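# Carry tube from door-side shelf bench into window-side rack

## Task

Pick up the tube on the shelved bench by the door and put it into one of the holes in the tube rack on the shelved bench by the window, pushed fully down. The task fails if the tube ever touches the floor, or if the robot tips over or is left leaning.

## Robot and tools

ROBOT. TidyBot++ is a mobile base (0.54 m long, 0.50 m wide, 0.38 m high) on four powered casters. It carries one seven-joint arm with a two-finger gripper. The shoulder sits 0.12 m ahead of the base centre, 0.68 m up. Segments: upper arm 0.42 m, forearm 0.31 m, hand 0.31 m. The arm starts folded with the hand pointing down. A downward-pointing hand reaches at most about 0.94 m high, and only near the base. Cameras: base_camera (fixed on the base, 644x364) and wrist_camera (fisheye, 644x476, looks along the hand).

FRAMES. Base frame: origin on the floor below the base centre, x forward, y left, z up, metres. hand_pose and hand_target use this frame and give the point between the finger pads. The hand's own z axis runs along the fingers, and its y axis is the open/close direction. The odometry frame is the base frame as it was at scene start. base_odometry gives x, y and heading (rad, left positive, -3.142 to 3.142). It counts wheel turns, so slip looks like travel. base_tilt is in degrees, forward and right positive.

TOOL move. The action keys are base, joints, target and speeds. cameras and blocking are options.
- base: an object of relative offsets from where the base is when the command starts, measured along its axes at that moment. translate_m: metres, forward positive, -2 to 2. strafe_m: metres, left positive, -2 to 2. rotate_rad: radians, counter-clockwise (left) positive, -6.3 to 6.3.
- joints: absolute targets by name, in radians. joint_1_rad (any angle; positive turns the arm clockwise seen from above, opposite to heading). joint_2_rad shoulder, -2.249 to 2.249 (0 is upright, positive leans forward). joint_3_rad (any angle). joint_4_rad elbow, -2.579 to 2.579. joint_5_rad (any angle). joint_6_rad wrist, -2.099 to 2.099. joint_7_rad (any angle; with the hand down, 1.57 opens the fingers left/right). gripper_pos runs from 0 (open, about 85 mm gap) to 1 (closed). The gap is about 85 x (1 - gripper_pos) mm. Joints marked any angle take the short way round, so send steps below half a turn.
- target: one absolute hand pose as a list of 7 numbers [x, y, z, qw, qx, qy, qz], position in metres in the base frame. When target is used, joints may hold only gripper_pos.
- speeds: top speeds for this call only. translate_m and strafe_m 0.05 to 0.5 m/s; rotate_rad 0.1 to 1.57 rad/s. When translating and strafing together, give the speed under only one of them.
- cameras: a list of base_camera, wrist_camera or all. Omitted means all; [] means none.
- blocking: true (the default) returns once everything is at rest. false returns within about 0.5 s while motion goes on. A later move overrides only the parts it names.
An unknown key makes a call invalid. An out-of-range value gets it refused, and then the reply's remaining move, wait and finished_scene calls are skipped. A move with no action just reports state and images.

wait: seconds (0 to 10) and optional cameras. It commands nothing and returns early once running moves settle. stop: brakes every running motion. Stopped parts hold and may keep pressing. zoom_image: camera plus region [x0, y0, x1, y1] in pixels from the top-left corner, at most 504 by 504. finished_scene: scene = the current scene's number. It ends the scene for good, so the tube must already be seated and stay there without the robot.

RESULT LINES. move: done, or the worst status word. base_status, joint_status, hand_status: done, moving, off_target (at rest short of target and possibly still pushing), not_followed (a check withheld the targets), contact_stop, time_out, torque_fault, limit_stop_at_motor_heat. Done tolerances: joints about ±0.04 to ±0.11 rad, gripper ±0.03, hand within 10 mm and 2 degrees. For the gripper, off_target at a value below 1 means something is held. joint_positions, hand_pose, hand_target, base_odometry, base_tilt. motor_effort is in percent of maximum, with the peak of the last action in brackets. on_its_own reports motion you did not command. pictures gives the image order. Motor temperatures, MOTOR HOT (60 °C), OVER-TEMPERATURE FAULT (75 °C, the arm sinks for 30 to 60 s). ARM HIT means the arm struck the base or itself. "joint command not followed" / "pose unreachable" come with a cause.

PRACTICE. Hand targets usually land within about 3 cm. To fix one, add (wanted position - hand_pose) to the last target. To hold still, resend hand_target, not hand_pose. A held load makes the arm sag; correct for it, and never command a joint to its current reading while loaded. An unreachable target wanders for up to 10 s and ends in time_out. Low, close, forward-pointing poses may drive the arm into the base, and nothing checks for that. When a held tube reaches the bottom of a rack hole, hand_pose stops dropping while commands keep going lower. Watch motor_effort and the cameras, and stop pushing.

AVOID. Do not drop the tube or open the gripper while it moves. Do not squeeze hard on a tube that is still resting on the bench. Avoid slams, hard pushes into furniture, and twisting or yanking the gripper. Never drive or turn the base while the arm is caught on something above about 0.6 m, or the robot can tip. Do not swing a stretched arm sideways or reach far out of the folded pose over nearby furniture. If the robot leans, back away or pull the arm in. Torque faults (sensor limits 104.5 N m for joints 1 to 4, 51.3 N m for joints 5 to 7) freeze the arm for 10 s. Heat builds while holding a load or stretching out, even while you think. Keep the tube well above the floor the whole time.

Each tool is called after "Request:" as name(argument=value, ...), one argument or row to a line, values as JSON.

## Session

Request:
move(
)

Scene clock: 0.00 s.
Motor temperatures (°C): [28 27 29 33 40 36 30]
base_odometry: x=+0.000 y=+0.000 heading=+0.000
base_tilt: forward=-0.1 right=+0.1
base_status: not commanded
joint_positions: joint_1_rad=+0.041 joint_2_rad=-0.304 joint_3_rad=+3.122 joint_4_rad=-2.527 joint_5_rad=+0.019 joint_6_rad=-0.914 joint_7_rad=+1.584 gripper_pos=+0.000
joint_status: not commanded
motor_effort: joint_1_rad=+0 joint_2_rad=-2 joint_3_rad=+0 joint_4_rad=+11 joint_5_rad=+0 joint_6_rad=+0 joint_7_rad=+1
hand_pose: x=+0.2438 y=-0.0067 z=+0.5810 quat_wxyz=(+0.011, +1.000, +0.002, +0.002) (m; base frame)
hand_target: x=+0.2427 y=-0.0067 z=+0.5805 quat_wxyz=(+0.011, +1.000, +0.002, +0.001) (m; base frame)
hand_status: not commanded
pictures: base_camera, wrist_camera

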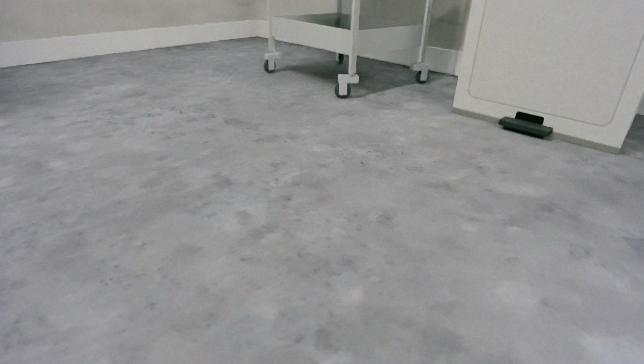

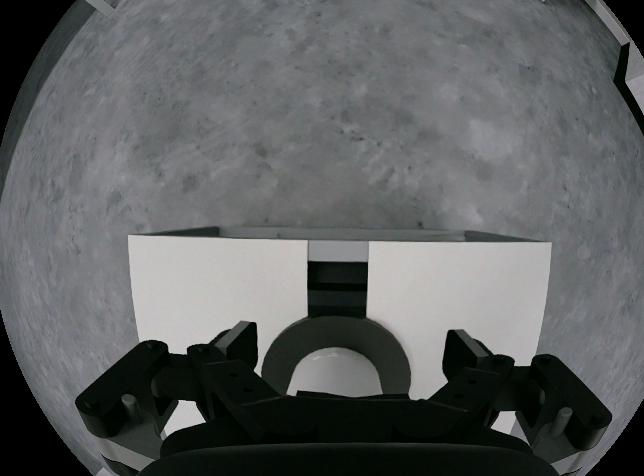

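Request:
move(
  joints={"joint_6_rad": 0.5},
)

Scene clock: 11.77 s.
Motor temperatures (°C): [28 27 29 33 40 36 30]
move: done
base_odometry: x=+0.000 y=+0.000 heading=+0.000
base_tilt: forward=-0.1 right=+0.1
base_status: not commanded
joint_positions: joint_1_rad=+0.041 joint_2_rad=-0.304 joint_3_rad=+3.122 joint_4_rad=-2.527 joint_5_rad=+0.019 joint_6_rad=+0.447 joint_7_rad=+1.584 gripper_pos=+0.000
joint_status: all done
motor_effort: joint_1_rad=+0(1) joint_2_rad=-6(7) joint_3_rad=+0(0) joint_4_rad=+15(16) joint_5_rad=+0(1) joint_6_rad=+9(9) joint_7_rad=+1(2)
hand_pose: x=+0.5473 y=-0.0047 z=+0.8286 quat_wxyz=(+0.016, +0.776, +0.008, +0.630) (m; base frame)
hand_target: x=+0.5498 y=-0.0043 z=+0.8436 quat_wxyz=(+0.016, +0.760, +0.008, +0.650) (m; base frame)
hand_status: not commanded
pictures: base_camera, wrist_camera
camera_calibration:
wrist_camera: T_world_to_cam=[[0.0300799, -0.997491, 0.0640865, -0.0712007], [-0.235856, -0.0693881, -0.969308, 0.987771], [0.971322, 0.0140415, -0.237351, -0.194021], [0, 0, 0, 1]] pos_world=[0.42357, 0.000241875, 0.915966]

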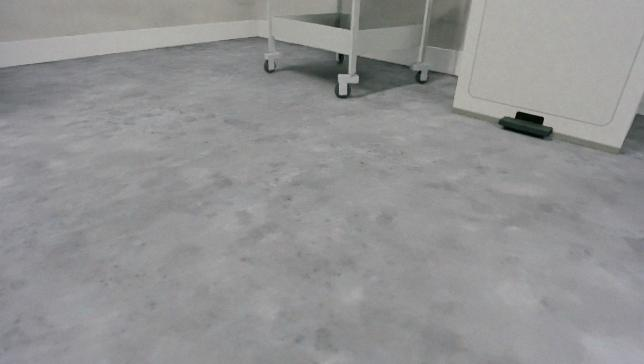

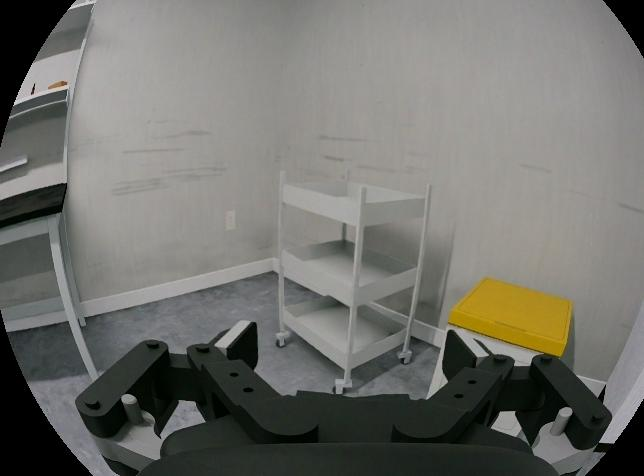

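Request:
move(
  base={"rotate_rad": 1.2},
)

Request:
move(
  base={"rotate_rad": 1.4},
)

Request:
move(
  base={"rotate_rad": 1.4},
)

Scene clock: 17.23 s.
Motor temperatures (°C): [28 27 29 33 39 36 30]
move: done
base_odometry: x=+0.000 y=+0.000 heading=+1.199
base_tilt: forward=+0.0 right=+0.1
base_status: done
joint_positions: joint_1_rad=+0.041 joint_2_rad=-0.304 joint_3_rad=+3.122 joint_4_rad=-2.527 joint_5_rad=+0.019 joint_6_rad=+0.448 joint_7_rad=+1.584 gripper_pos=+0.000
joint_status: not commanded
motor_effort: joint_1_rad=+0(2) joint_2_rad=-7(8) joint_3_rad=+0(1) joint_4_rad=+15(16) joint_5_rad=+0(1) joint_6_rad=+9(9) joint_7_rad=+1(2)
hand_pose: x=+0.5474 y=-0.0045 z=+0.8289 quat_wxyz=(+0.016, +0.776, +0.008, +0.631) (m; base frame)
hand_target: x=+0.5498 y=-0.0043 z=+0.8436 quat_wxyz=(+0.016, +0.760, +0.008, +0.650) (m; base frame)
hand_status: not commanded
pictures: base_camera, wrist_camera
camera_calibration:
wrist_camera: T_world_to_cam=[[0.0303044, -0.997482, 0.0641235, -0.0712556], [-0.234951, -0.0694641, -0.969522, 0.987745], [0.971535, 0.0143149, -0.236464, -0.194864], [0, 0, 0, 1]] pos_world=[0.423548, 0.00032614, 0.916131]

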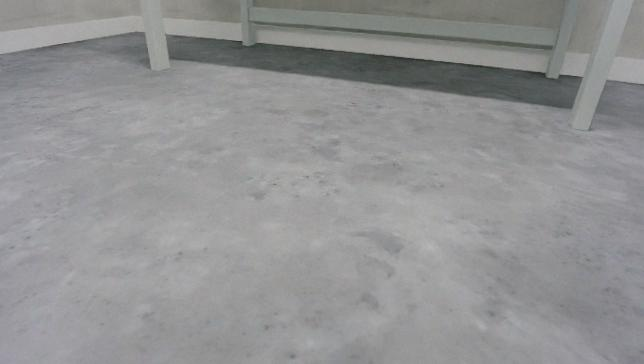

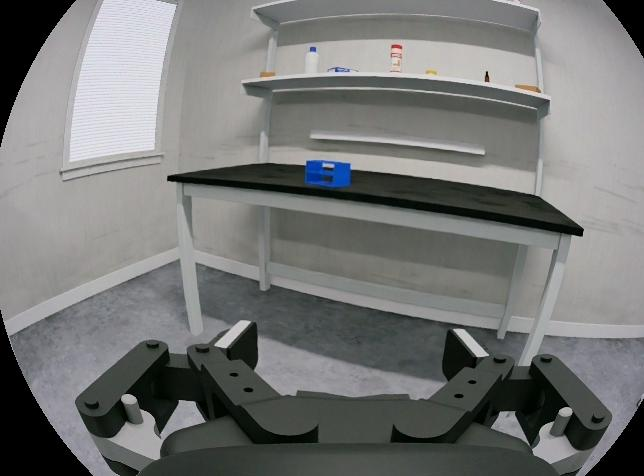

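Scene clock: 19.40 s.
Motor temperatures (°C): [28 27 29 33 39 36 30]
move: done
base_odometry: x=+0.000 y=+0.000 heading=+2.599
base_tilt: forward=-0.1 right=+0.0
base_status: done
joint_positions: joint_1_rad=+0.041 joint_2_rad=-0.304 joint_3_rad=+3.122 joint_4_rad=-2.527 joint_5_rad=+0.019 joint_6_rad=+0.448 joint_7_rad=+1.584 gripper_pos=+0.000
joint_status: not commanded
motor_effort: joint_1_rad=+0(2) joint_2_rad=-6(7) joint_3_rad=+0(1) joint_4_rad=+15(16) joint_5_rad=-1(1) joint_6_rad=+8(9) joint_7_rad=+2(2)
hand_pose: x=+0.5474 y=-0.0045 z=+0.8289 quat_wxyz=(+0.016, +0.776, +0.008, +0.631) (m; base frame)
hand_target: x=+0.5498 y=-0.0043 z=+0.8436 quat_wxyz=(+0.016, +0.760, +0.008, +0.650) (m; base frame)
hand_status: not commanded
pictures: base_camera, wrist_camera
camera_calibration:
wrist_camera: T_world_to_cam=[[0.0303285, -0.997481, 0.0641284, -0.0712622], [-0.234831, -0.0694728, -0.96955, 0.987742], [0.971563, 0.0143457, -0.236346, -0.194976], [0, 0, 0, 1]] pos_world=[0.423545, 0.000335585, 0.916153]

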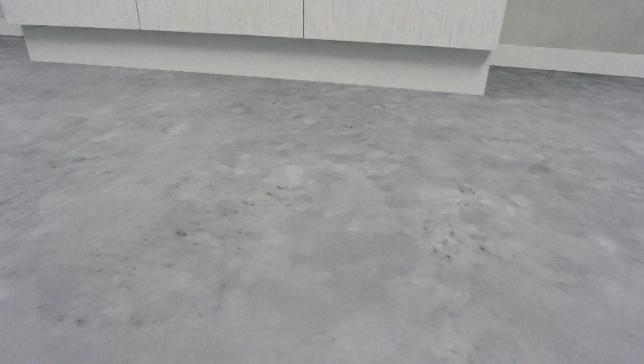

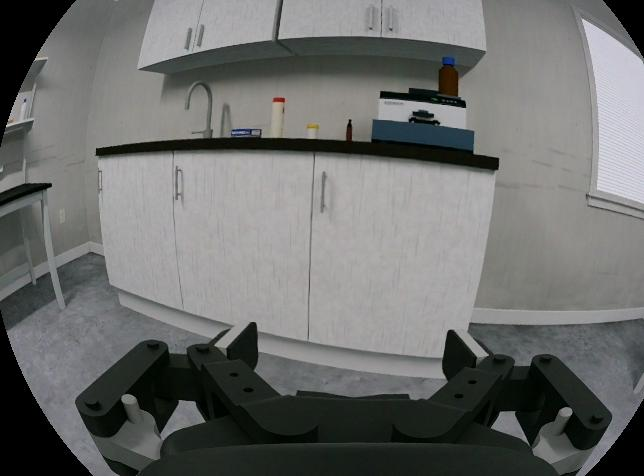

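Scene clock: 21.57 s.
Motor temperatures (°C): [28 27 29 33 39 36 30]
move: done
base_odometry: x=+0.000 y=+0.000 heading=-2.285
base_tilt: forward=-0.1 right=+0.0
base_status: done
joint_positions: joint_1_rad=+0.041 joint_2_rad=-0.304 joint_3_rad=+3.122 joint_4_rad=-2.527 joint_5_rad=+0.019 joint_6_rad=+0.448 joint_7_rad=+1.584 gripper_pos=+0.000
joint_status: not commanded
motor_effort: joint_1_rad=+0(1) joint_2_rad=-6(8) joint_3_rad=+0(1) joint_4_rad=+15(16) joint_5_rad=-1(1) joint_6_rad=+9(9) joint_7_rad=+1(2)
hand_pose: x=+0.5474 y=-0.0045 z=+0.8289 quat_wxyz=(+0.016, +0.776, +0.008, +0.631) (m; base frame)
hand_target: x=+0.5498 y=-0.0043 z=+0.8436 quat_wxyz=(+0.016, +0.760, +0.008, +0.650) (m; base frame)
hand_status: not commanded
pictures: base_camera, wrist_camera
camera_calibration:
wrist_camera: T_world_to_cam=[[0.0303793, -0.997479, 0.0641358, -0.0712739], [-0.234649, -0.0694893, -0.969593, 0.987736], [0.971605, 0.0144061, -0.236169, -0.195145], [0, 0, 0, 1]] pos_world=[0.423541, 0.000354226, 0.916186]

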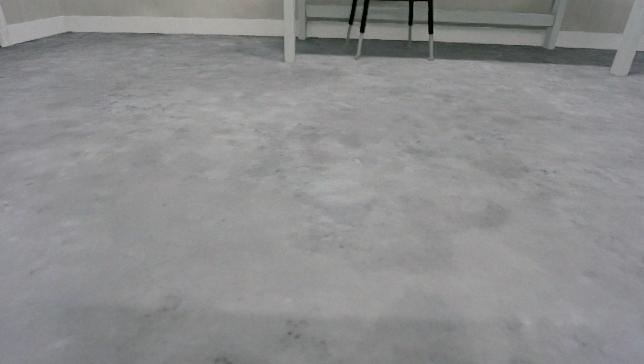

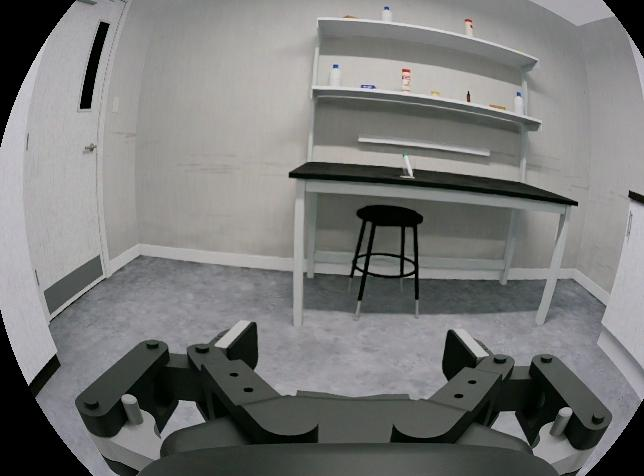

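Request:
zoom_image(
  camera="wrist_camera",
  region=[340, 120, 480, 220],
)

Scaled by 3.600.

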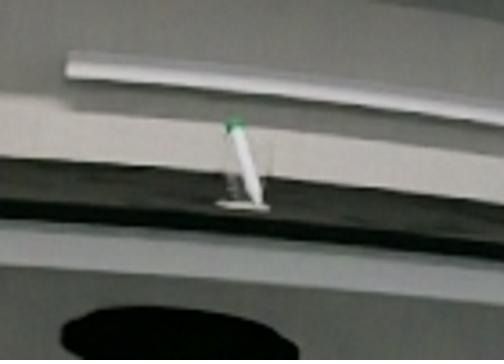

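Request:
move(
  base={"translate_m": 1.2, "strafe_m": -0.31},
)

Scene clock: 79.43 s.
Motor temperatures (°C): [28 27 28 32 39 36 30]
move: done
base_odometry: x=-1.020 y=-0.704 heading=-2.284
base_tilt: forward=-0.1 right=+0.1
base_status: done
joint_positions: joint_1_rad=+0.041 joint_2_rad=-0.305 joint_3_rad=+3.122 joint_4_rad=-2.527 joint_5_rad=+0.019 joint_6_rad=+0.451 joint_7_rad=+1.584 gripper_pos=+0.000
joint_status: not commanded
motor_effort: joint_1_rad=-1(1) joint_2_rad=-6(8) joint_3_rad=+0(1) joint_4_rad=+15(16) joint_5_rad=+0(1) joint_6_rad=+9(9) joint_7_rad=+1(2)
hand_pose: x=+0.5474 y=-0.0045 z=+0.8303 quat_wxyz=(+0.016, +0.774, +0.008, +0.633) (m; base frame)
hand_target: x=+0.5498 y=-0.0043 z=+0.8436 quat_wxyz=(+0.016, +0.760, +0.008, +0.650) (m; base frame)
hand_status: not commanded
pictures: base_camera, wrist_camera
camera_calibration:
wrist_camera: T_world_to_cam=[[0.0301826, -0.997472, 0.0643315, -0.0713934], [-0.230726, -0.0695753, -0.970528, 0.987694], [0.97255, 0.0144501, -0.232243, -0.198631], [0, 0, 0, 1]] pos_world=[0.42322, 0.000376495, 0.917047]

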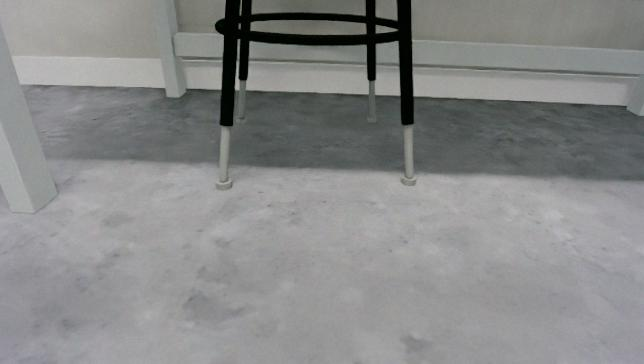

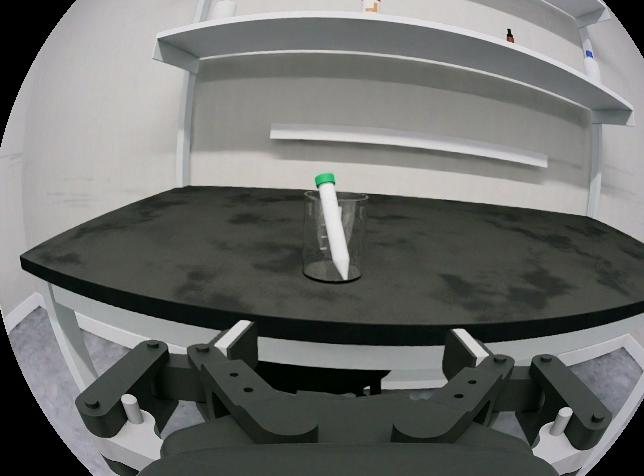

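Request:
zoom_image(
  camera="wrist_camera",
  region=[260, 150, 420, 310],
)

Scaled by 3.150.

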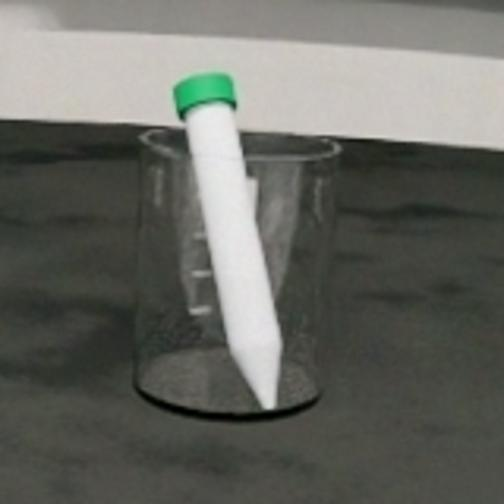

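Request:
move(
  base={"translate_m": 0.08, "strafe_m": 0.02},
  joints={"joint_2_rad": -0.467, "joint_4_rad": -2.1185, "joint_6_rad": -0.15},
)

Request:
zoom_image(
  camera="wrist_camera",
  region=[240, 150, 460, 350],
)

Scene clock: 207.50 s.
Motor temperatures (°C): [27 26 27 32 39 36 30]
move: done
base_odometry: x=-1.058 y=-0.778 heading=-2.284
base_tilt: forward=-0.1 right=+0.1
base_status: done
joint_positions: joint_1_rad=+0.041 joint_2_rad=-0.457 joint_3_rad=+3.122 joint_4_rad=-2.145 joint_5_rad=+0.019 joint_6_rad=-0.107 joint_7_rad=+1.584 gripper_pos=+0.000
joint_status: all done
motor_effort: joint_1_rad=+0(1) joint_2_rad=-5(10) joint_3_rad=+0(1) joint_4_rad=+18(18) joint_5_rad=+0(1) joint_6_rad=+9(10) joint_7_rad=+1(2)
hand_pose: x=+0.5487 y=-0.0067 z=+0.9538 quat_wxyz=(+0.021, +0.781, +0.006, +0.624) (m; base frame)
hand_target: x=+0.5457 y=-0.0070 z=+0.9608 quat_wxyz=(+0.022, +0.784, +0.005, +0.621) (m; base frame)
hand_status: not commanded
pictures: base_camera, wrist_camera
camera_calibration:
wrist_camera: T_world_to_cam=[[0.0207094, -0.997332, 0.0700058, -0.0817974], [-0.253267, -0.0729701, -0.96464, 1.11441], [0.967175, 0.00224691, -0.254103, -0.147462], [0, 0, 0, 1]] pos_world=[0.42656, 0.0000709637, 1.04326]

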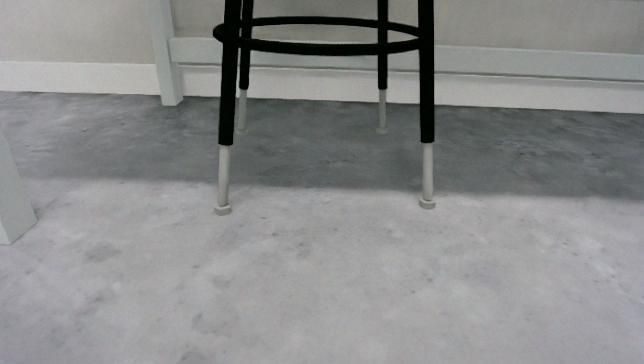

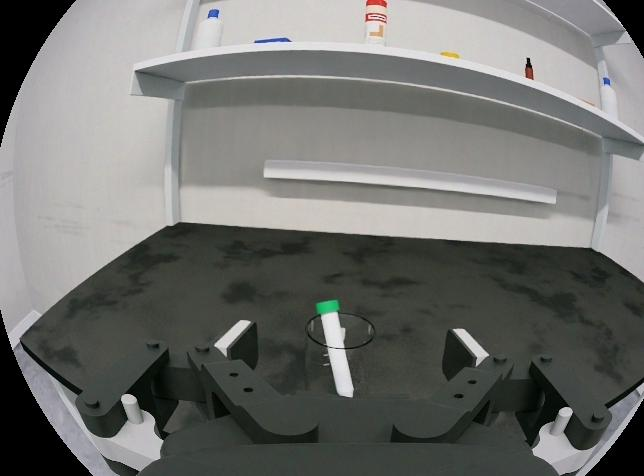

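Scaled by 2.291.

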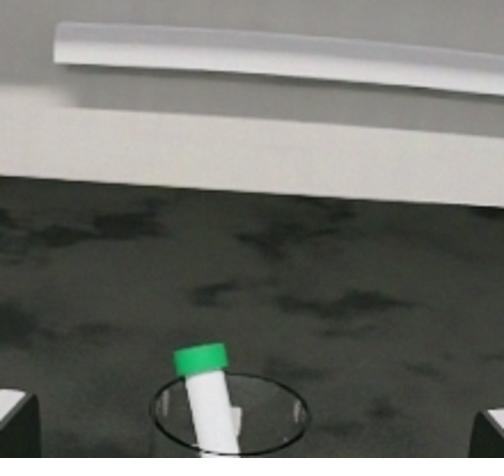

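Request:
move(
  base={"translate_m": -1.9, "strafe_m": -0.4},
  cameras=[],
)

Request:
move(
  base={"rotate_rad": 3.13},
)

Scene clock: 280.97 s.
Motor temperatures (°C): [27 26 27 32 39 36 30]
move: done
base_odometry: x=-0.117 y=+0.921 heading=-2.284
base_tilt: forward=-0.1 right=+0.1
base_status: done
joint_positions: joint_1_rad=+0.041 joint_2_rad=-0.467 joint_3_rad=+3.122 joint_4_rad=-2.144 joint_5_rad=+0.019 joint_6_rad=-0.112 joint_7_rad=+1.584 gripper_pos=+0.000
joint_status: not commanded
motor_effort: joint_1_rad=+0(1) joint_2_rad=-4(9) joint_3_rad=+0(1) joint_4_rad=+18(19) joint_5_rad=+0(1) joint_6_rad=+9(9) joint_7_rad=+0(2)
hand_pose: x=+0.5459 y=-0.0066 z=+0.9567 quat_wxyz=(+0.022, +0.780, +0.006, +0.626) (m; base frame)
hand_target: x=+0.5457 y=-0.0070 z=+0.9608 quat_wxyz=(+0.022, +0.784, +0.005, +0.621) (m; base frame)
hand_status: not commanded
pictures: none
No camera images: "cameras" was empty.

Scene clock: 284.23 s.
Motor temperatures (°C): [27 26 27 32 39 36 30]
move: done
base_odometry: x=-0.117 y=+0.921 heading=+0.845
base_tilt: forward=-0.1 right=+0.1
base_status: done
joint_positions: joint_1_rad=+0.041 joint_2_rad=-0.467 joint_3_rad=+3.122 joint_4_rad=-2.144 joint_5_rad=+0.019 joint_6_rad=-0.112 joint_7_rad=+1.584 gripper_pos=+0.000
joint_status: not commanded
motor_effort: joint_1_rad=+0(1) joint_2_rad=-5(6) joint_3_rad=+0(1) joint_4_rad=+18(19) joint_5_rad=+0(1) joint_6_rad=+9(9) joint_7_rad=+0(2)
hand_pose: x=+0.5459 y=-0.0066 z=+0.9567 quat_wxyz=(+0.022, +0.780, +0.006, +0.626) (m; base frame)
hand_target: x=+0.5457 y=-0.0070 z=+0.9608 quat_wxyz=(+0.022, +0.784, +0.005, +0.621) (m; base frame)
hand_status: not commanded
pictures: base_camera, wrist_camera
camera_calibration:
wrist_camera: T_world_to_cam=[[0.0202234, -0.997314, 0.0703975, -0.0819858], [-0.248525, -0.0732165, -0.965854, 1.11512], [0.968414, 0.0020373, -0.249339, -0.149218], [0, 0, 0, 1]] pos_world=[0.4233, 0.000183793, 1.04561]

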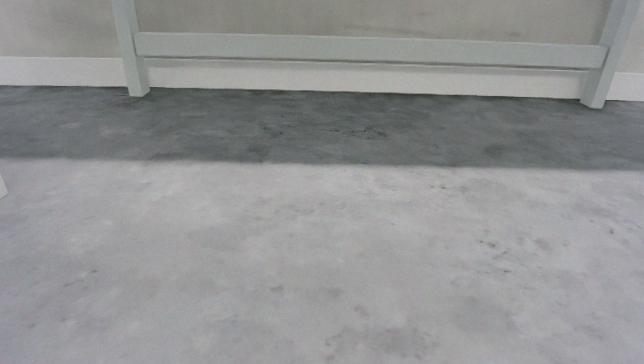

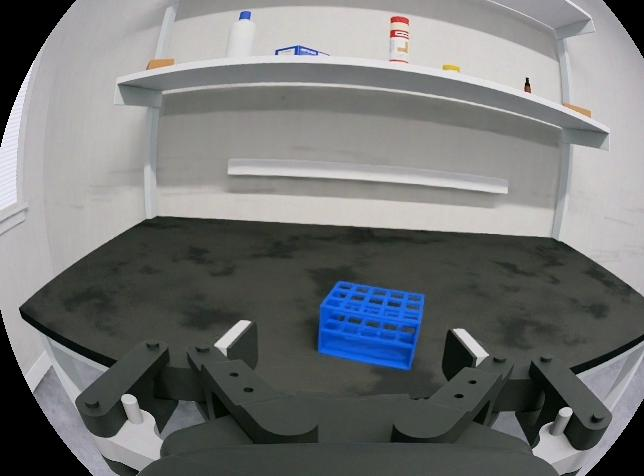

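Request:
zoom_image(
  camera="wrist_camera",
  region=[300, 260, 450, 390],
)

Scaled by 3.360.

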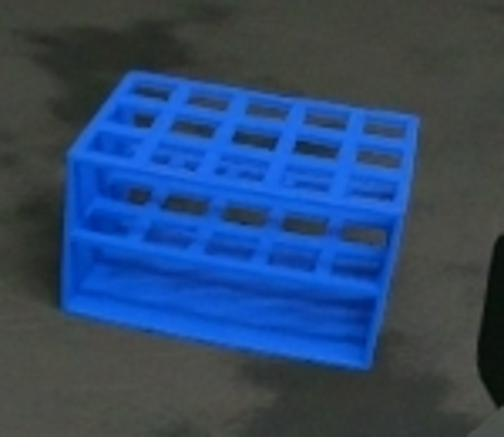

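Request:
move(
  base={"rotate_rad": -3.129},
  cameras=[],
)

Request:
move(
  base={"translate_m": 1.95, "strafe_m": 0.4},
  joints={"joint_1_rad": 0.0, "joint_2_rad": -0.1, "joint_3_rad": 3.14, "joint_4_rad": -1.4, "joint_5_rad": 0.0, "joint_6_rad": -1.2},
)

Scene clock: 439.33 s.
Motor temperatures (°C): [27 26 27 33 39 36 30]
move: done
base_odometry: x=-0.117 y=+0.921 heading=-2.283
base_tilt: forward=-0.1 right=+0.1
base_status: done
joint_positions: joint_1_rad=+0.041 joint_2_rad=-0.467 joint_3_rad=+3.122 joint_4_rad=-2.144 joint_5_rad=+0.019 joint_6_rad=-0.112 joint_7_rad=+1.584 gripper_pos=+0.000
joint_status: not commanded
motor_effort: joint_1_rad=+0(1) joint_2_rad=-4(6) joint_3_rad=+1(2) joint_4_rad=+18(18) joint_5_rad=+0(1) joint_6_rad=+9(9) joint_7_rad=+1(2)
hand_pose: x=+0.5459 y=-0.0065 z=+0.9567 quat_wxyz=(+0.022, +0.780, +0.006, +0.626) (m; base frame)
hand_target: x=+0.5457 y=-0.0070 z=+0.9608 quat_wxyz=(+0.022, +0.784, +0.005, +0.621) (m; base frame)
hand_status: not commanded
pictures: none
No camera images: "cameras" was empty.

Scene clock: 444.17 s.
Motor temperatures (°C): [27 26 27 33 39 36 30]
move: done
base_odometry: x=-1.089 y=-0.816 heading=-2.283
base_tilt: forward=-0.1 right=+0.0
base_status: done
joint_positions: joint_1_rad=+0.014 joint_2_rad=-0.115 joint_3_rad=+3.122 joint_4_rad=-1.426 joint_5_rad=+0.019 joint_6_rad=-1.161 joint_7_rad=+1.584 gripper_pos=+0.000
joint_status: all done
motor_effort: joint_1_rad=+0(2) joint_2_rad=-13(16) joint_3_rad=+0(1) joint_4_rad=+16(19) joint_5_rad=+0(1) joint_6_rad=+6(10) joint_7_rad=+0(2)
hand_pose: x=+0.5674 y=-0.0010 z=+0.9363 quat_wxyz=(+0.012, +0.944, +0.010, +0.328) (m; base frame)
hand_target: x=+0.5662 y=+0.0021 z=+0.9352 quat_wxyz=(+0.002, +0.949, +0.007, +0.315) (m; base frame)
hand_status: not commanded
pictures: base_camera, wrist_camera
camera_calibration:
wrist_camera: T_world_to_cam=[[0.0594493, -0.997847, 0.0276813, -0.0576114], [-0.802494, -0.0642663, -0.593189, 1.06654], [0.593691, 0.0130506, -0.804587, 0.557365], [0, 0, 0, 1]] pos_world=[0.528412, 0.003781, 1.0827]

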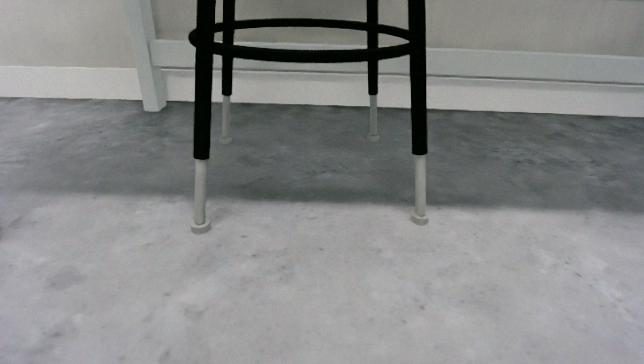

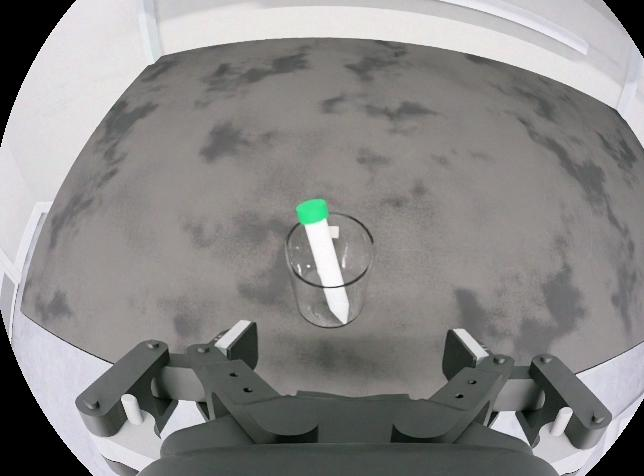

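Request:
zoom_image(
  camera="wrist_camera",
  region=[260, 180, 400, 340],
)

Scaled by 3.150.

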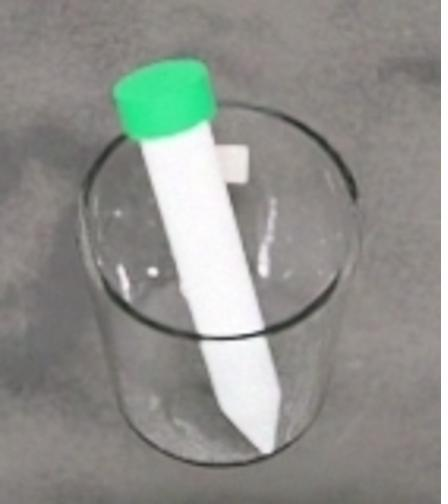

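Request:
move(
  base={"translate_m": 0.15},
  cameras=[],
)

Request:
move(
  target=[0.541, 0.0265, 0.95, -0.0122, 0.9589, 0.2804, 0.0419],
)

Scene clock: 541.33 s.
Motor temperatures (°C): [27 26 26 32 39 36 30]
move: done
base_odometry: x=-1.187 y=-0.930 heading=-2.283
base_tilt: forward=-0.1 right=+0.1
base_status: done
joint_positions: joint_1_rad=+0.014 joint_2_rad=-0.103 joint_3_rad=+3.122 joint_4_rad=-1.425 joint_5_rad=+0.019 joint_6_rad=-1.165 joint_7_rad=+1.584 gripper_pos=+0.000
joint_status: not commanded
motor_effort: joint_1_rad=+0(1) joint_2_rad=-14(18) joint_3_rad=+0(1) joint_4_rad=+16(17) joint_5_rad=+0(1) joint_6_rad=+6(6) joint_7_rad=+1(2)
hand_pose: x=+0.5699 y=-0.0010 z=+0.9310 quat_wxyz=(+0.012, +0.947, +0.010, +0.322) (m; base frame)
hand_target: x=+0.5662 y=+0.0021 z=+0.9352 quat_wxyz=(+0.002, +0.949, +0.007, +0.315) (m; base frame)
hand_status: not commanded
pictures: none
No camera images: "cameras" was empty.

Scene clock: 543.77 s.
Motor temperatures (°C): [27 26 26 32 39 36 30]
move: off_target
base_odometry: x=-1.187 y=-0.930 heading=-2.283
base_tilt: forward=+0.0 right=+0.0
base_status: not commanded
joint_positions: joint_1_rad=+0.014 joint_2_rad=+0.313 joint_3_rad=+3.115 joint_4_rad=-0.627 joint_5_rad=+0.019 joint_6_rad=-2.050 joint_7_rad=+2.007 gripper_pos=+0.000
joint_status: not commanded
motor_effort: joint_1_rad=+0(1) joint_2_rad=-23(24) joint_3_rad=+0(1) joint_4_rad=+12(17) joint_5_rad=+0(1) joint_6_rad=+1(6) joint_7_rad=+1(2)
hand_pose: x=+0.5491 y=-0.0014 z=+0.9601 quat_wxyz=(+0.020, +0.973, +0.216, +0.074) (m; base frame)
hand_target: x=+0.5485 y=+0.0270 z=+0.9507 quat_wxyz=(-0.010, +0.958, +0.280, +0.054) (m; base frame)
hand_status: off_target (0.031 m and 9.2 deg from the pose sent, 0.044 m and 45.0 deg at the start; a joint's target at an end of its range on 54 of 54 steps)
pictures: base_camera, wrist_camera
camera_calibration:
wrist_camera: T_world_to_cam=[[0.454715, -0.889499, 0.0450046, -0.291172], [-0.883806, -0.456897, -0.100659, 0.637177], [0.110099, 0.0059959, -0.993903, 1.03472], [0, 0, 0, 1]] pos_world=[0.581619, 0.0259236, 1.10566]

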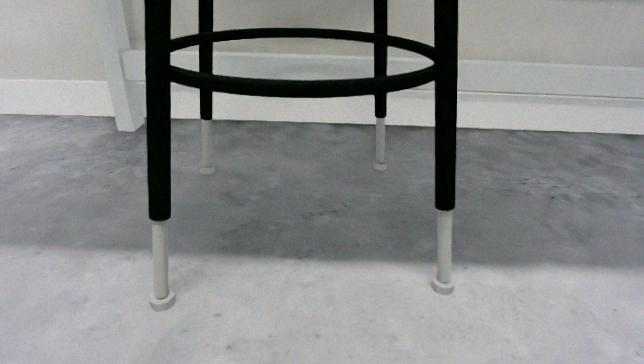

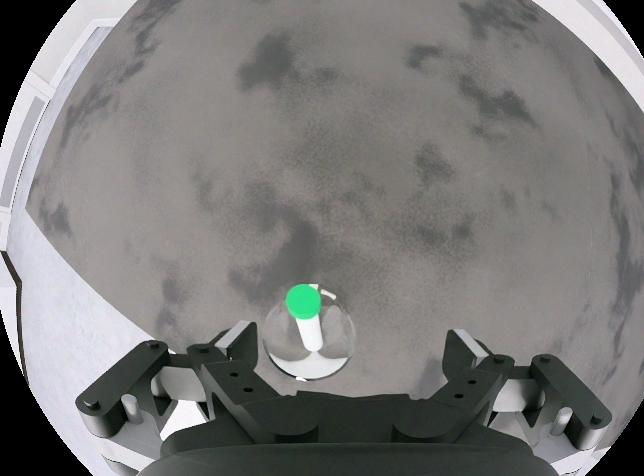

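Request:
zoom_image(
  camera="wrist_camera",
  region=[210, 260, 470, 400],
)

Scaled by 1.938.

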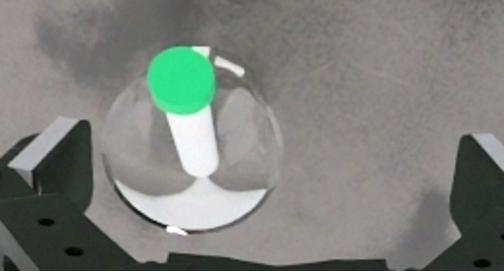

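Request:
move(
  base={"translate_m": 0.05},
  cameras=[],
)

Request:
move(
  target=[0.5025, 0.045, 0.93, -0.0122, 0.9589, 0.2804, 0.0419],
  cameras=["wrist_camera"],
)

Request:
zoom_image(
  camera="wrist_camera",
  region=[210, 260, 470, 400],
)

Scene clock: 596.93 s.
Motor temperatures (°C): [27 27 26 32 39 36 30]
move: done
base_odometry: x=-1.220 y=-0.968 heading=-2.283
base_tilt: forward=-0.1 right=+0.1
base_status: done
joint_positions: joint_1_rad=+0.014 joint_2_rad=+0.336 joint_3_rad=+3.115 joint_4_rad=-0.623 joint_5_rad=+0.019 joint_6_rad=-2.058 joint_7_rad=+2.008 gripper_pos=+0.000
joint_status: not commanded
motor_effort: joint_1_rad=+0(1) joint_2_rad=-24(28) joint_3_rad=+0(1) joint_4_rad=+12(13) joint_5_rad=+0(1) joint_6_rad=+1(2) joint_7_rad=+1(2)
hand_pose: x=+0.5535 y=-0.0012 z=+0.9510 quat_wxyz=(+0.017, +0.974, +0.217, +0.060) (m; base frame)
hand_target: x=+0.5485 y=+0.0270 z=+0.9507 quat_wxyz=(-0.010, +0.958, +0.280, +0.054) (m; base frame)
hand_status: not commanded
pictures: none
No camera images: "cameras" was empty.

Scene clock: 598.30 s.
Motor temperatures (°C): [27 27 26 32 39 36 30]
move: off_target
base_odometry: x=-1.220 y=-0.968 heading=-2.283
base_tilt: forward=-0.1 right=+0.1
base_status: not commanded
joint_positions: joint_1_rad=-0.023 joint_2_rad=+0.211 joint_3_rad=+3.109 joint_4_rad=-0.857 joint_5_rad=+0.019 joint_6_rad=-2.017 joint_7_rad=+2.008 gripper_pos=+0.000
joint_status: not commanded
motor_effort: joint_1_rad=+0(1) joint_2_rad=-20(24) joint_3_rad=+0(1) joint_4_rad=+12(13) joint_5_rad=+0(1) joint_6_rad=+0(1) joint_7_rad=+1(2)
hand_pose: x=+0.4997 y=+0.0150 z=+0.9342 quat_wxyz=(+0.010, +0.971, +0.239, +0.027) (m; base frame)
hand_target: x=+0.5025 y=+0.0450 z=+0.9300 quat_wxyz=(-0.012, +0.959, +0.280, +0.042) (m; base frame)
hand_status: off_target (0.030 m and 5.8 deg from the pose sent, 0.072 m and 8.4 deg at the start)
pictures: wrist_camera
camera_calibration:
wrist_camera: T_world_to_cam=[[0.49709, -0.867689, 0.00422144, -0.236318], [-0.867564, -0.497093, -0.0152213, 0.511042], [0.0153058, 0.00390398, -0.999875, 1.0673], [0, 0, 0, 1]] pos_world=[0.544497, 0.0448178, 1.07594]

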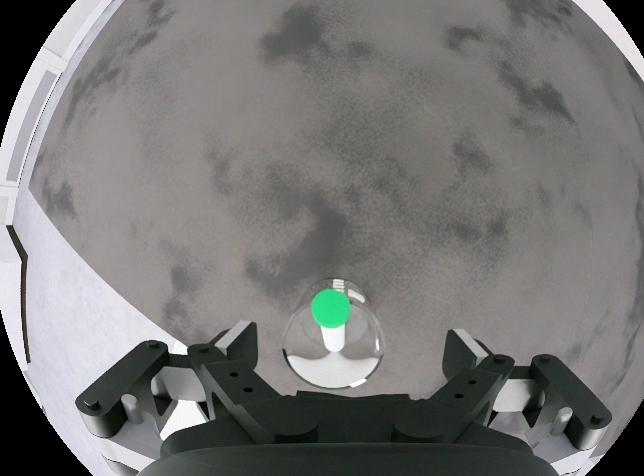

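Scaled by 1.938.

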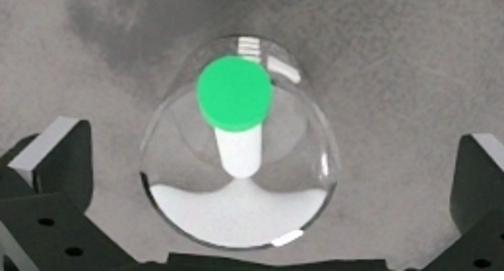

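Request:
move(
  target=[0.5055, 0.058, 0.903, -0.0122, 0.9589, 0.2804, 0.0419],
  cameras=["wrist_camera"],
)

Request:
zoom_image(
  camera="wrist_camera",
  region=[210, 260, 470, 400],
)

Scene clock: 635.10 s.
Motor temperatures (°C): [27 27 26 32 39 36 30]
move: off_target
base_odometry: x=-1.220 y=-0.968 heading=-2.283
base_tilt: forward=+0.0 right=+0.0
base_status: not commanded
joint_positions: joint_1_rad=-0.050 joint_2_rad=+0.194 joint_3_rad=+3.102 joint_4_rad=-0.980 joint_5_rad=+0.019 joint_6_rad=-1.917 joint_7_rad=+2.008 gripper_pos=+0.000
joint_status: not commanded
motor_effort: joint_1_rad=-1(1) joint_2_rad=-20(21) joint_3_rad=-1(1) joint_4_rad=+13(13) joint_5_rad=-1(1) joint_6_rad=+0(1) joint_7_rad=+1(2)
hand_pose: x=+0.5042 y=+0.0287 z=+0.9053 quat_wxyz=(+0.009, +0.966, +0.257, +0.024) (m; base frame)
hand_target: x=+0.5055 y=+0.0580 z=+0.9030 quat_wxyz=(-0.012, +0.959, +0.280, +0.042) (m; base frame)
hand_status: off_target (0.029 m and 4.3 deg from the pose sent, 0.053 m and 5.8 deg at the start)
pictures: wrist_camera
camera_calibration:
wrist_camera: T_world_to_cam=[[0.528944, -0.848657, 0.000791653, -0.240104], [-0.84862, -0.528929, -0.008819, 0.506913], [0.00790303, 0.00399294, -0.999961, 1.04202], [0, 0, 0, 1]] pos_world=[0.548943, 0.0601943, 1.04664]

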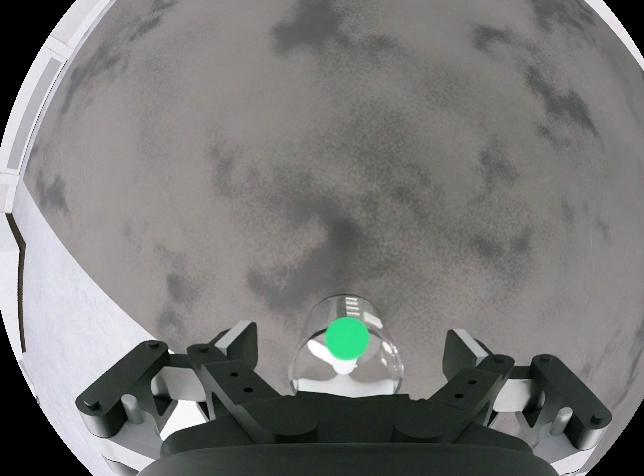

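Scaled by 1.938.

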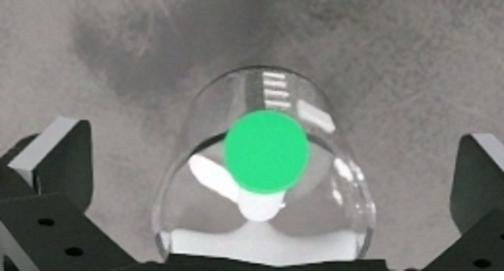

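Request:
move(
  target=[0.4985, 0.055, 0.879, -0.0122, 0.9589, 0.2804, 0.0419],
  cameras=["wrist_camera"],
)

Request:
zoom_image(
  camera="wrist_camera",
  region=[210, 260, 470, 400],
)

Scene clock: 676.83 s.
Motor temperatures (°C): [27 27 26 32 38 36 29]
move: off_target
base_odometry: x=-1.220 y=-0.968 heading=-2.283
base_tilt: forward=-0.1 right=+0.0
base_status: not commanded
joint_positions: joint_1_rad=-0.050 joint_2_rad=+0.156 joint_3_rad=+3.102 joint_4_rad=-1.109 joint_5_rad=+0.019 joint_6_rad=-1.827 joint_7_rad=+2.008 gripper_pos=+0.000
joint_status: not commanded
motor_effort: joint_1_rad=+0(1) joint_2_rad=-20(21) joint_3_rad=+0(1) joint_4_rad=+13(14) joint_5_rad=+0(1) joint_6_rad=+1(1) joint_7_rad=+1(2)
hand_pose: x=+0.4978 y=+0.0285 z=+0.8815 quat_wxyz=(+0.010, +0.966, +0.258, +0.023) (m; base frame)
hand_target: x=+0.4985 y=+0.0550 z=+0.8790 quat_wxyz=(-0.012, +0.959, +0.280, +0.042) (m; base frame)
hand_status: off_target (0.027 m and 4.3 deg from the pose sent, 0.038 m and 4.3 deg at the start)
pictures: wrist_camera
camera_calibration:
wrist_camera: T_world_to_cam=[[0.530519, -0.84767, 0.00233193, -0.238973], [-0.847641, -0.530521, -0.00721711, 0.499311], [0.00735486, 0.00185217, -0.999971, 1.01864], [0, 0, 0, 1]] pos_world=[0.542525, 0.0604381, 1.02277]

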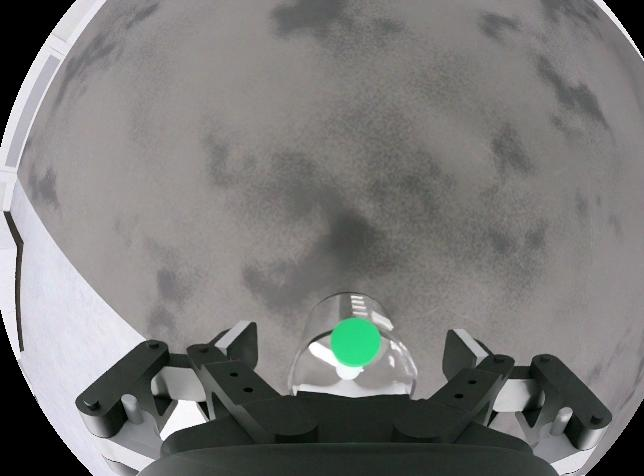

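Scaled by 1.938.

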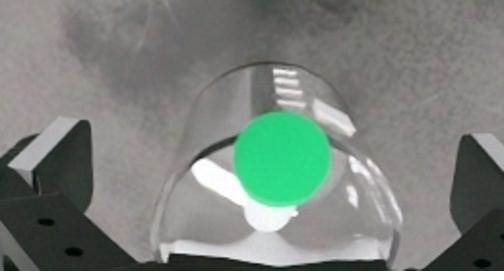

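Request:
move(
  base={"strafe_m": -0.02},
  cameras=["wrist_camera"],
)

Request:
zoom_image(
  camera="wrist_camera",
  region=[270, 270, 420, 400],
)

Scene clock: 716.03 s.
Motor temperatures (°C): [27 27 26 31 38 36 29]
move: done
base_odometry: x=-1.235 y=-0.955 heading=-2.282
base_tilt: forward=-0.1 right=+0.1
base_status: done
joint_positions: joint_1_rad=-0.053 joint_2_rad=+0.152 joint_3_rad=+3.100 joint_4_rad=-1.109 joint_5_rad=+0.018 joint_6_rad=-1.824 joint_7_rad=+2.008 gripper_pos=+0.000
joint_status: not commanded
motor_effort: joint_1_rad=+0(2) joint_2_rad=-19(21) joint_3_rad=-1(2) joint_4_rad=+13(14) joint_5_rad=+0(1) joint_6_rad=+1(1) joint_7_rad=+1(2)
hand_pose: x=+0.4980 y=+0.0305 z=+0.8827 quat_wxyz=(+0.010, +0.965, +0.260, +0.027) (m; base frame)
hand_target: x=+0.4985 y=+0.0550 z=+0.8790 quat_wxyz=(-0.012, +0.959, +0.280, +0.042) (m; base frame)
hand_status: not commanded
pictures: wrist_camera
camera_calibration:
wrist_camera: T_world_to_cam=[[0.534786, -0.844976, 0.00450588, -0.241496], [-0.844878, -0.534795, -0.0132753, 0.504666], [0.013627, 0.00329254, -0.999902, 1.01662], [0, 0, 0, 1]] pos_world=[0.541676, 0.0624876, 1.02431]

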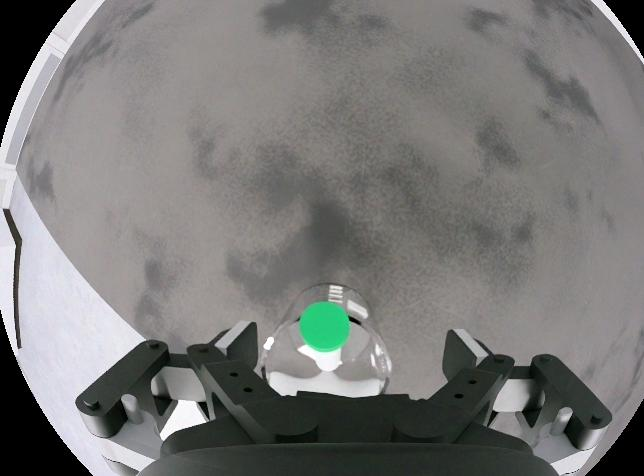

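Scaled by 3.360.

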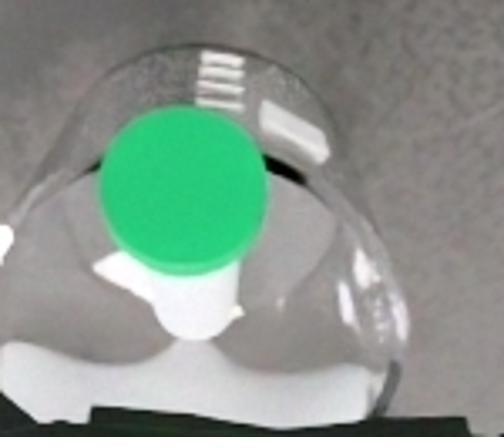

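Request:
move(
  base={"strafe_m": 0.014},
  cameras=[],
)

Request:
move(
  target=[0.496, 0.055, 0.869, -0.0122, 0.9589, 0.2804, 0.0419],
  joints={"gripper_pos": 0.6},
  cameras=["wrist_camera"],
)

Request:
zoom_image(
  camera="wrist_camera",
  region=[260, 270, 440, 400],
)

Scene clock: 761.03 s.
Motor temperatures (°C): [27 27 26 31 38 36 29]
move: done
base_odometry: x=-1.224 y=-0.964 heading=-2.283
base_tilt: forward=-0.1 right=+0.1
base_status: done
joint_positions: joint_1_rad=-0.058 joint_2_rad=+0.151 joint_3_rad=+3.096 joint_4_rad=-1.109 joint_5_rad=+0.017 joint_6_rad=-1.824 joint_7_rad=+2.008 gripper_pos=+0.000
joint_status: not commanded
motor_effort: joint_1_rad=+0(2) joint_2_rad=-19(20) joint_3_rad=+0(2) joint_4_rad=+13(14) joint_5_rad=+0(1) joint_6_rad=+1(1) joint_7_rad=+0(1)
hand_pose: x=+0.4976 y=+0.0339 z=+0.8832 quat_wxyz=(+0.010, +0.964, +0.264, +0.028) (m; base frame)
hand_target: x=+0.4985 y=+0.0550 z=+0.8790 quat_wxyz=(-0.012, +0.959, +0.280, +0.042) (m; base frame)
hand_status: not commanded
pictures: none
No camera images: "cameras" was empty.

Scene clock: 762.03 s.
Motor temperatures (°C): [27 27 26 31 38 36 29]
move: off_target
base_odometry: x=-1.224 y=-0.964 heading=-2.283
base_tilt: forward=-0.1 right=+0.0
base_status: not commanded
joint_positions: joint_1_rad=-0.058 joint_2_rad=+0.136 joint_3_rad=+3.096 joint_4_rad=-1.162 joint_5_rad=+0.017 joint_6_rad=-1.789 joint_7_rad=+2.008 gripper_pos=+0.600
joint_status: all done
motor_effort: joint_1_rad=-1(1) joint_2_rad=-19(20) joint_3_rad=+0(1) joint_4_rad=+13(14) joint_5_rad=+0(1) joint_6_rad=+0(1) joint_7_rad=+1(1)
hand_pose: x=+0.4937 y=+0.0338 z=+0.8727 quat_wxyz=(+0.010, +0.964, +0.265, +0.026) (m; base frame)
hand_target: x=+0.4960 y=+0.0550 z=+0.8690 quat_wxyz=(-0.012, +0.959, +0.280, +0.042) (m; base frame)
hand_status: off_target (0.022 m and 3.6 deg from the pose sent, 0.025 m and 3.5 deg at the start)
pictures: wrist_camera
camera_calibration:
wrist_camera: T_world_to_cam=[[0.542654, -0.839951, 0.00297779, -0.2391], [-0.839868, -0.542645, -0.0125598, 0.499774], [0.0121655, 0.00431466, -0.999917, 1.00733], [0, 0, 0, 1]] pos_world=[0.537238, 0.0660212, 1.01423]

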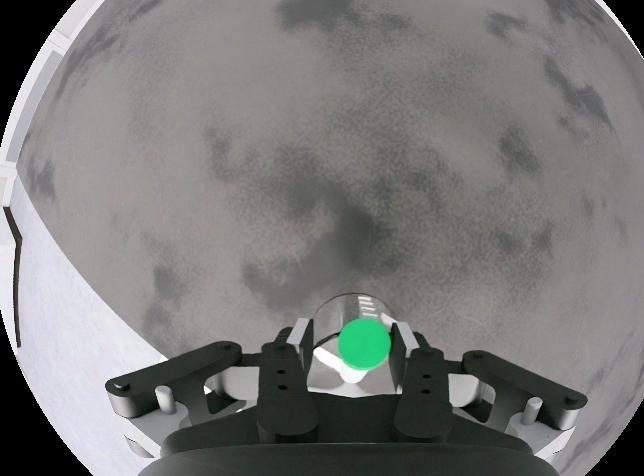

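Scaled by 2.800.

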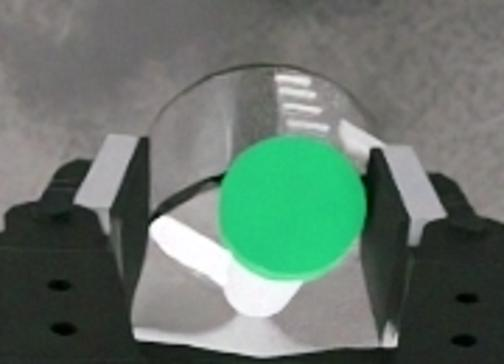

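Request:
zoom_image(
  camera="wrist_camera",
  region=[290, 300, 430, 400],
)

Scaled by 3.600.

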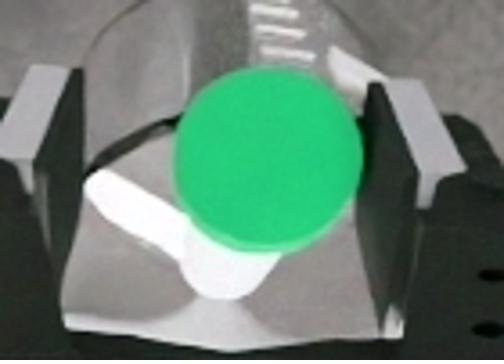

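Request:
move(
  base={"strafe_m": -0.005},
  cameras=[],
)

Request:
move(
  target=[0.499, 0.055, 0.867, -0.0122, 0.9589, 0.2804, 0.0419],
  cameras=["wrist_camera"],
)

Request:
zoom_image(
  camera="wrist_camera",
  region=[290, 300, 430, 400],
)

Scene clock: 809.07 s.
Motor temperatures (°C): [26 27 26 31 38 36 29]
move: done
base_odometry: x=-1.228 y=-0.961 heading=-2.282
base_tilt: forward=-0.1 right=+0.1
base_status: done
joint_positions: joint_1_rad=-0.058 joint_2_rad=+0.135 joint_3_rad=+3.096 joint_4_rad=-1.162 joint_5_rad=+0.016 joint_6_rad=-1.788 joint_7_rad=+2.008 gripper_pos=+0.600
joint_status: not commanded
motor_effort: joint_1_rad=-1(3) joint_2_rad=-19(21) joint_3_rad=-1(2) joint_4_rad=+14(14) joint_5_rad=+0(1) joint_6_rad=+1(1) joint_7_rad=+1(1)
hand_pose: x=+0.4938 y=+0.0341 z=+0.8730 quat_wxyz=(+0.009, +0.964, +0.265, +0.027) (m; base frame)
hand_target: x=+0.4960 y=+0.0550 z=+0.8690 quat_wxyz=(-0.012, +0.959, +0.280, +0.042) (m; base frame)
hand_status: not commanded
pictures: none
No camera images: "cameras" was empty.

Scene clock: 809.53 s.
Motor temperatures (°C): [26 27 26 31 38 36 29]
move: off_target
base_odometry: x=-1.228 y=-0.961 heading=-2.282
base_tilt: forward=-0.1 right=+0.1
base_status: not commanded
joint_positions: joint_1_rad=-0.058 joint_2_rad=+0.135 joint_3_rad=+3.096 joint_4_rad=-1.162 joint_5_rad=+0.016 joint_6_rad=-1.783 joint_7_rad=+2.008 gripper_pos=+0.600
joint_status: not commanded
motor_effort: joint_1_rad=+0(1) joint_2_rad=-19(20) joint_3_rad=+0(1) joint_4_rad=+13(14) joint_5_rad=+0(1) joint_6_rad=+1(1) joint_7_rad=+1(2)
hand_pose: x=+0.4954 y=+0.0343 z=+0.8731 quat_wxyz=(+0.010, +0.964, +0.265, +0.030) (m; base frame)
hand_target: x=+0.4990 y=+0.0550 z=+0.8670 quat_wxyz=(-0.012, +0.959, +0.280, +0.042) (m; base frame)
hand_status: off_target (0.022 m and 3.4 deg from the pose sent, 0.022 m and 3.5 deg at the start)
pictures: wrist_camera
camera_calibration:
wrist_camera: T_world_to_cam=[[0.543154, -0.839614, 0.00562311, -0.242172], [-0.839417, -0.543154, -0.0190384, 0.506939], [0.0190391, 0.00562066, -0.999803, 1.00418], [0, 0, 0, 1]] pos_world=[0.537951, 0.0663705, 1.01499]

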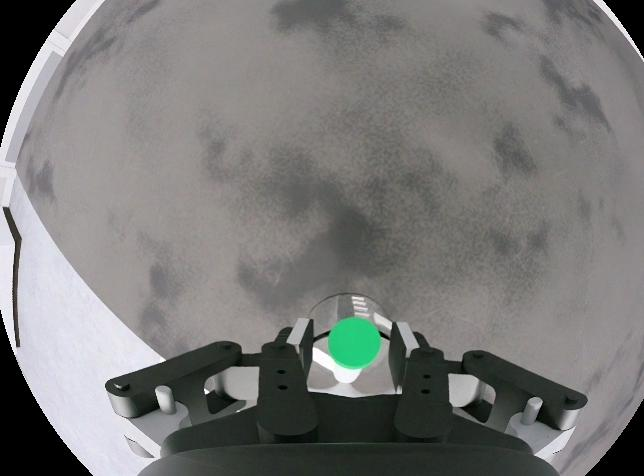

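Scaled by 3.600.

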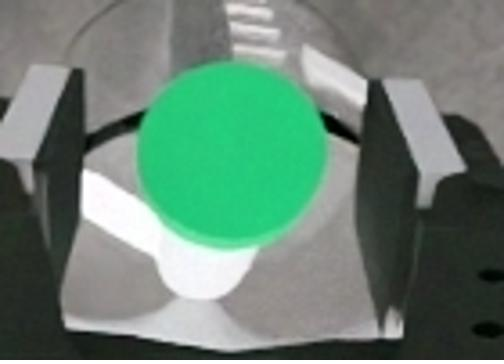

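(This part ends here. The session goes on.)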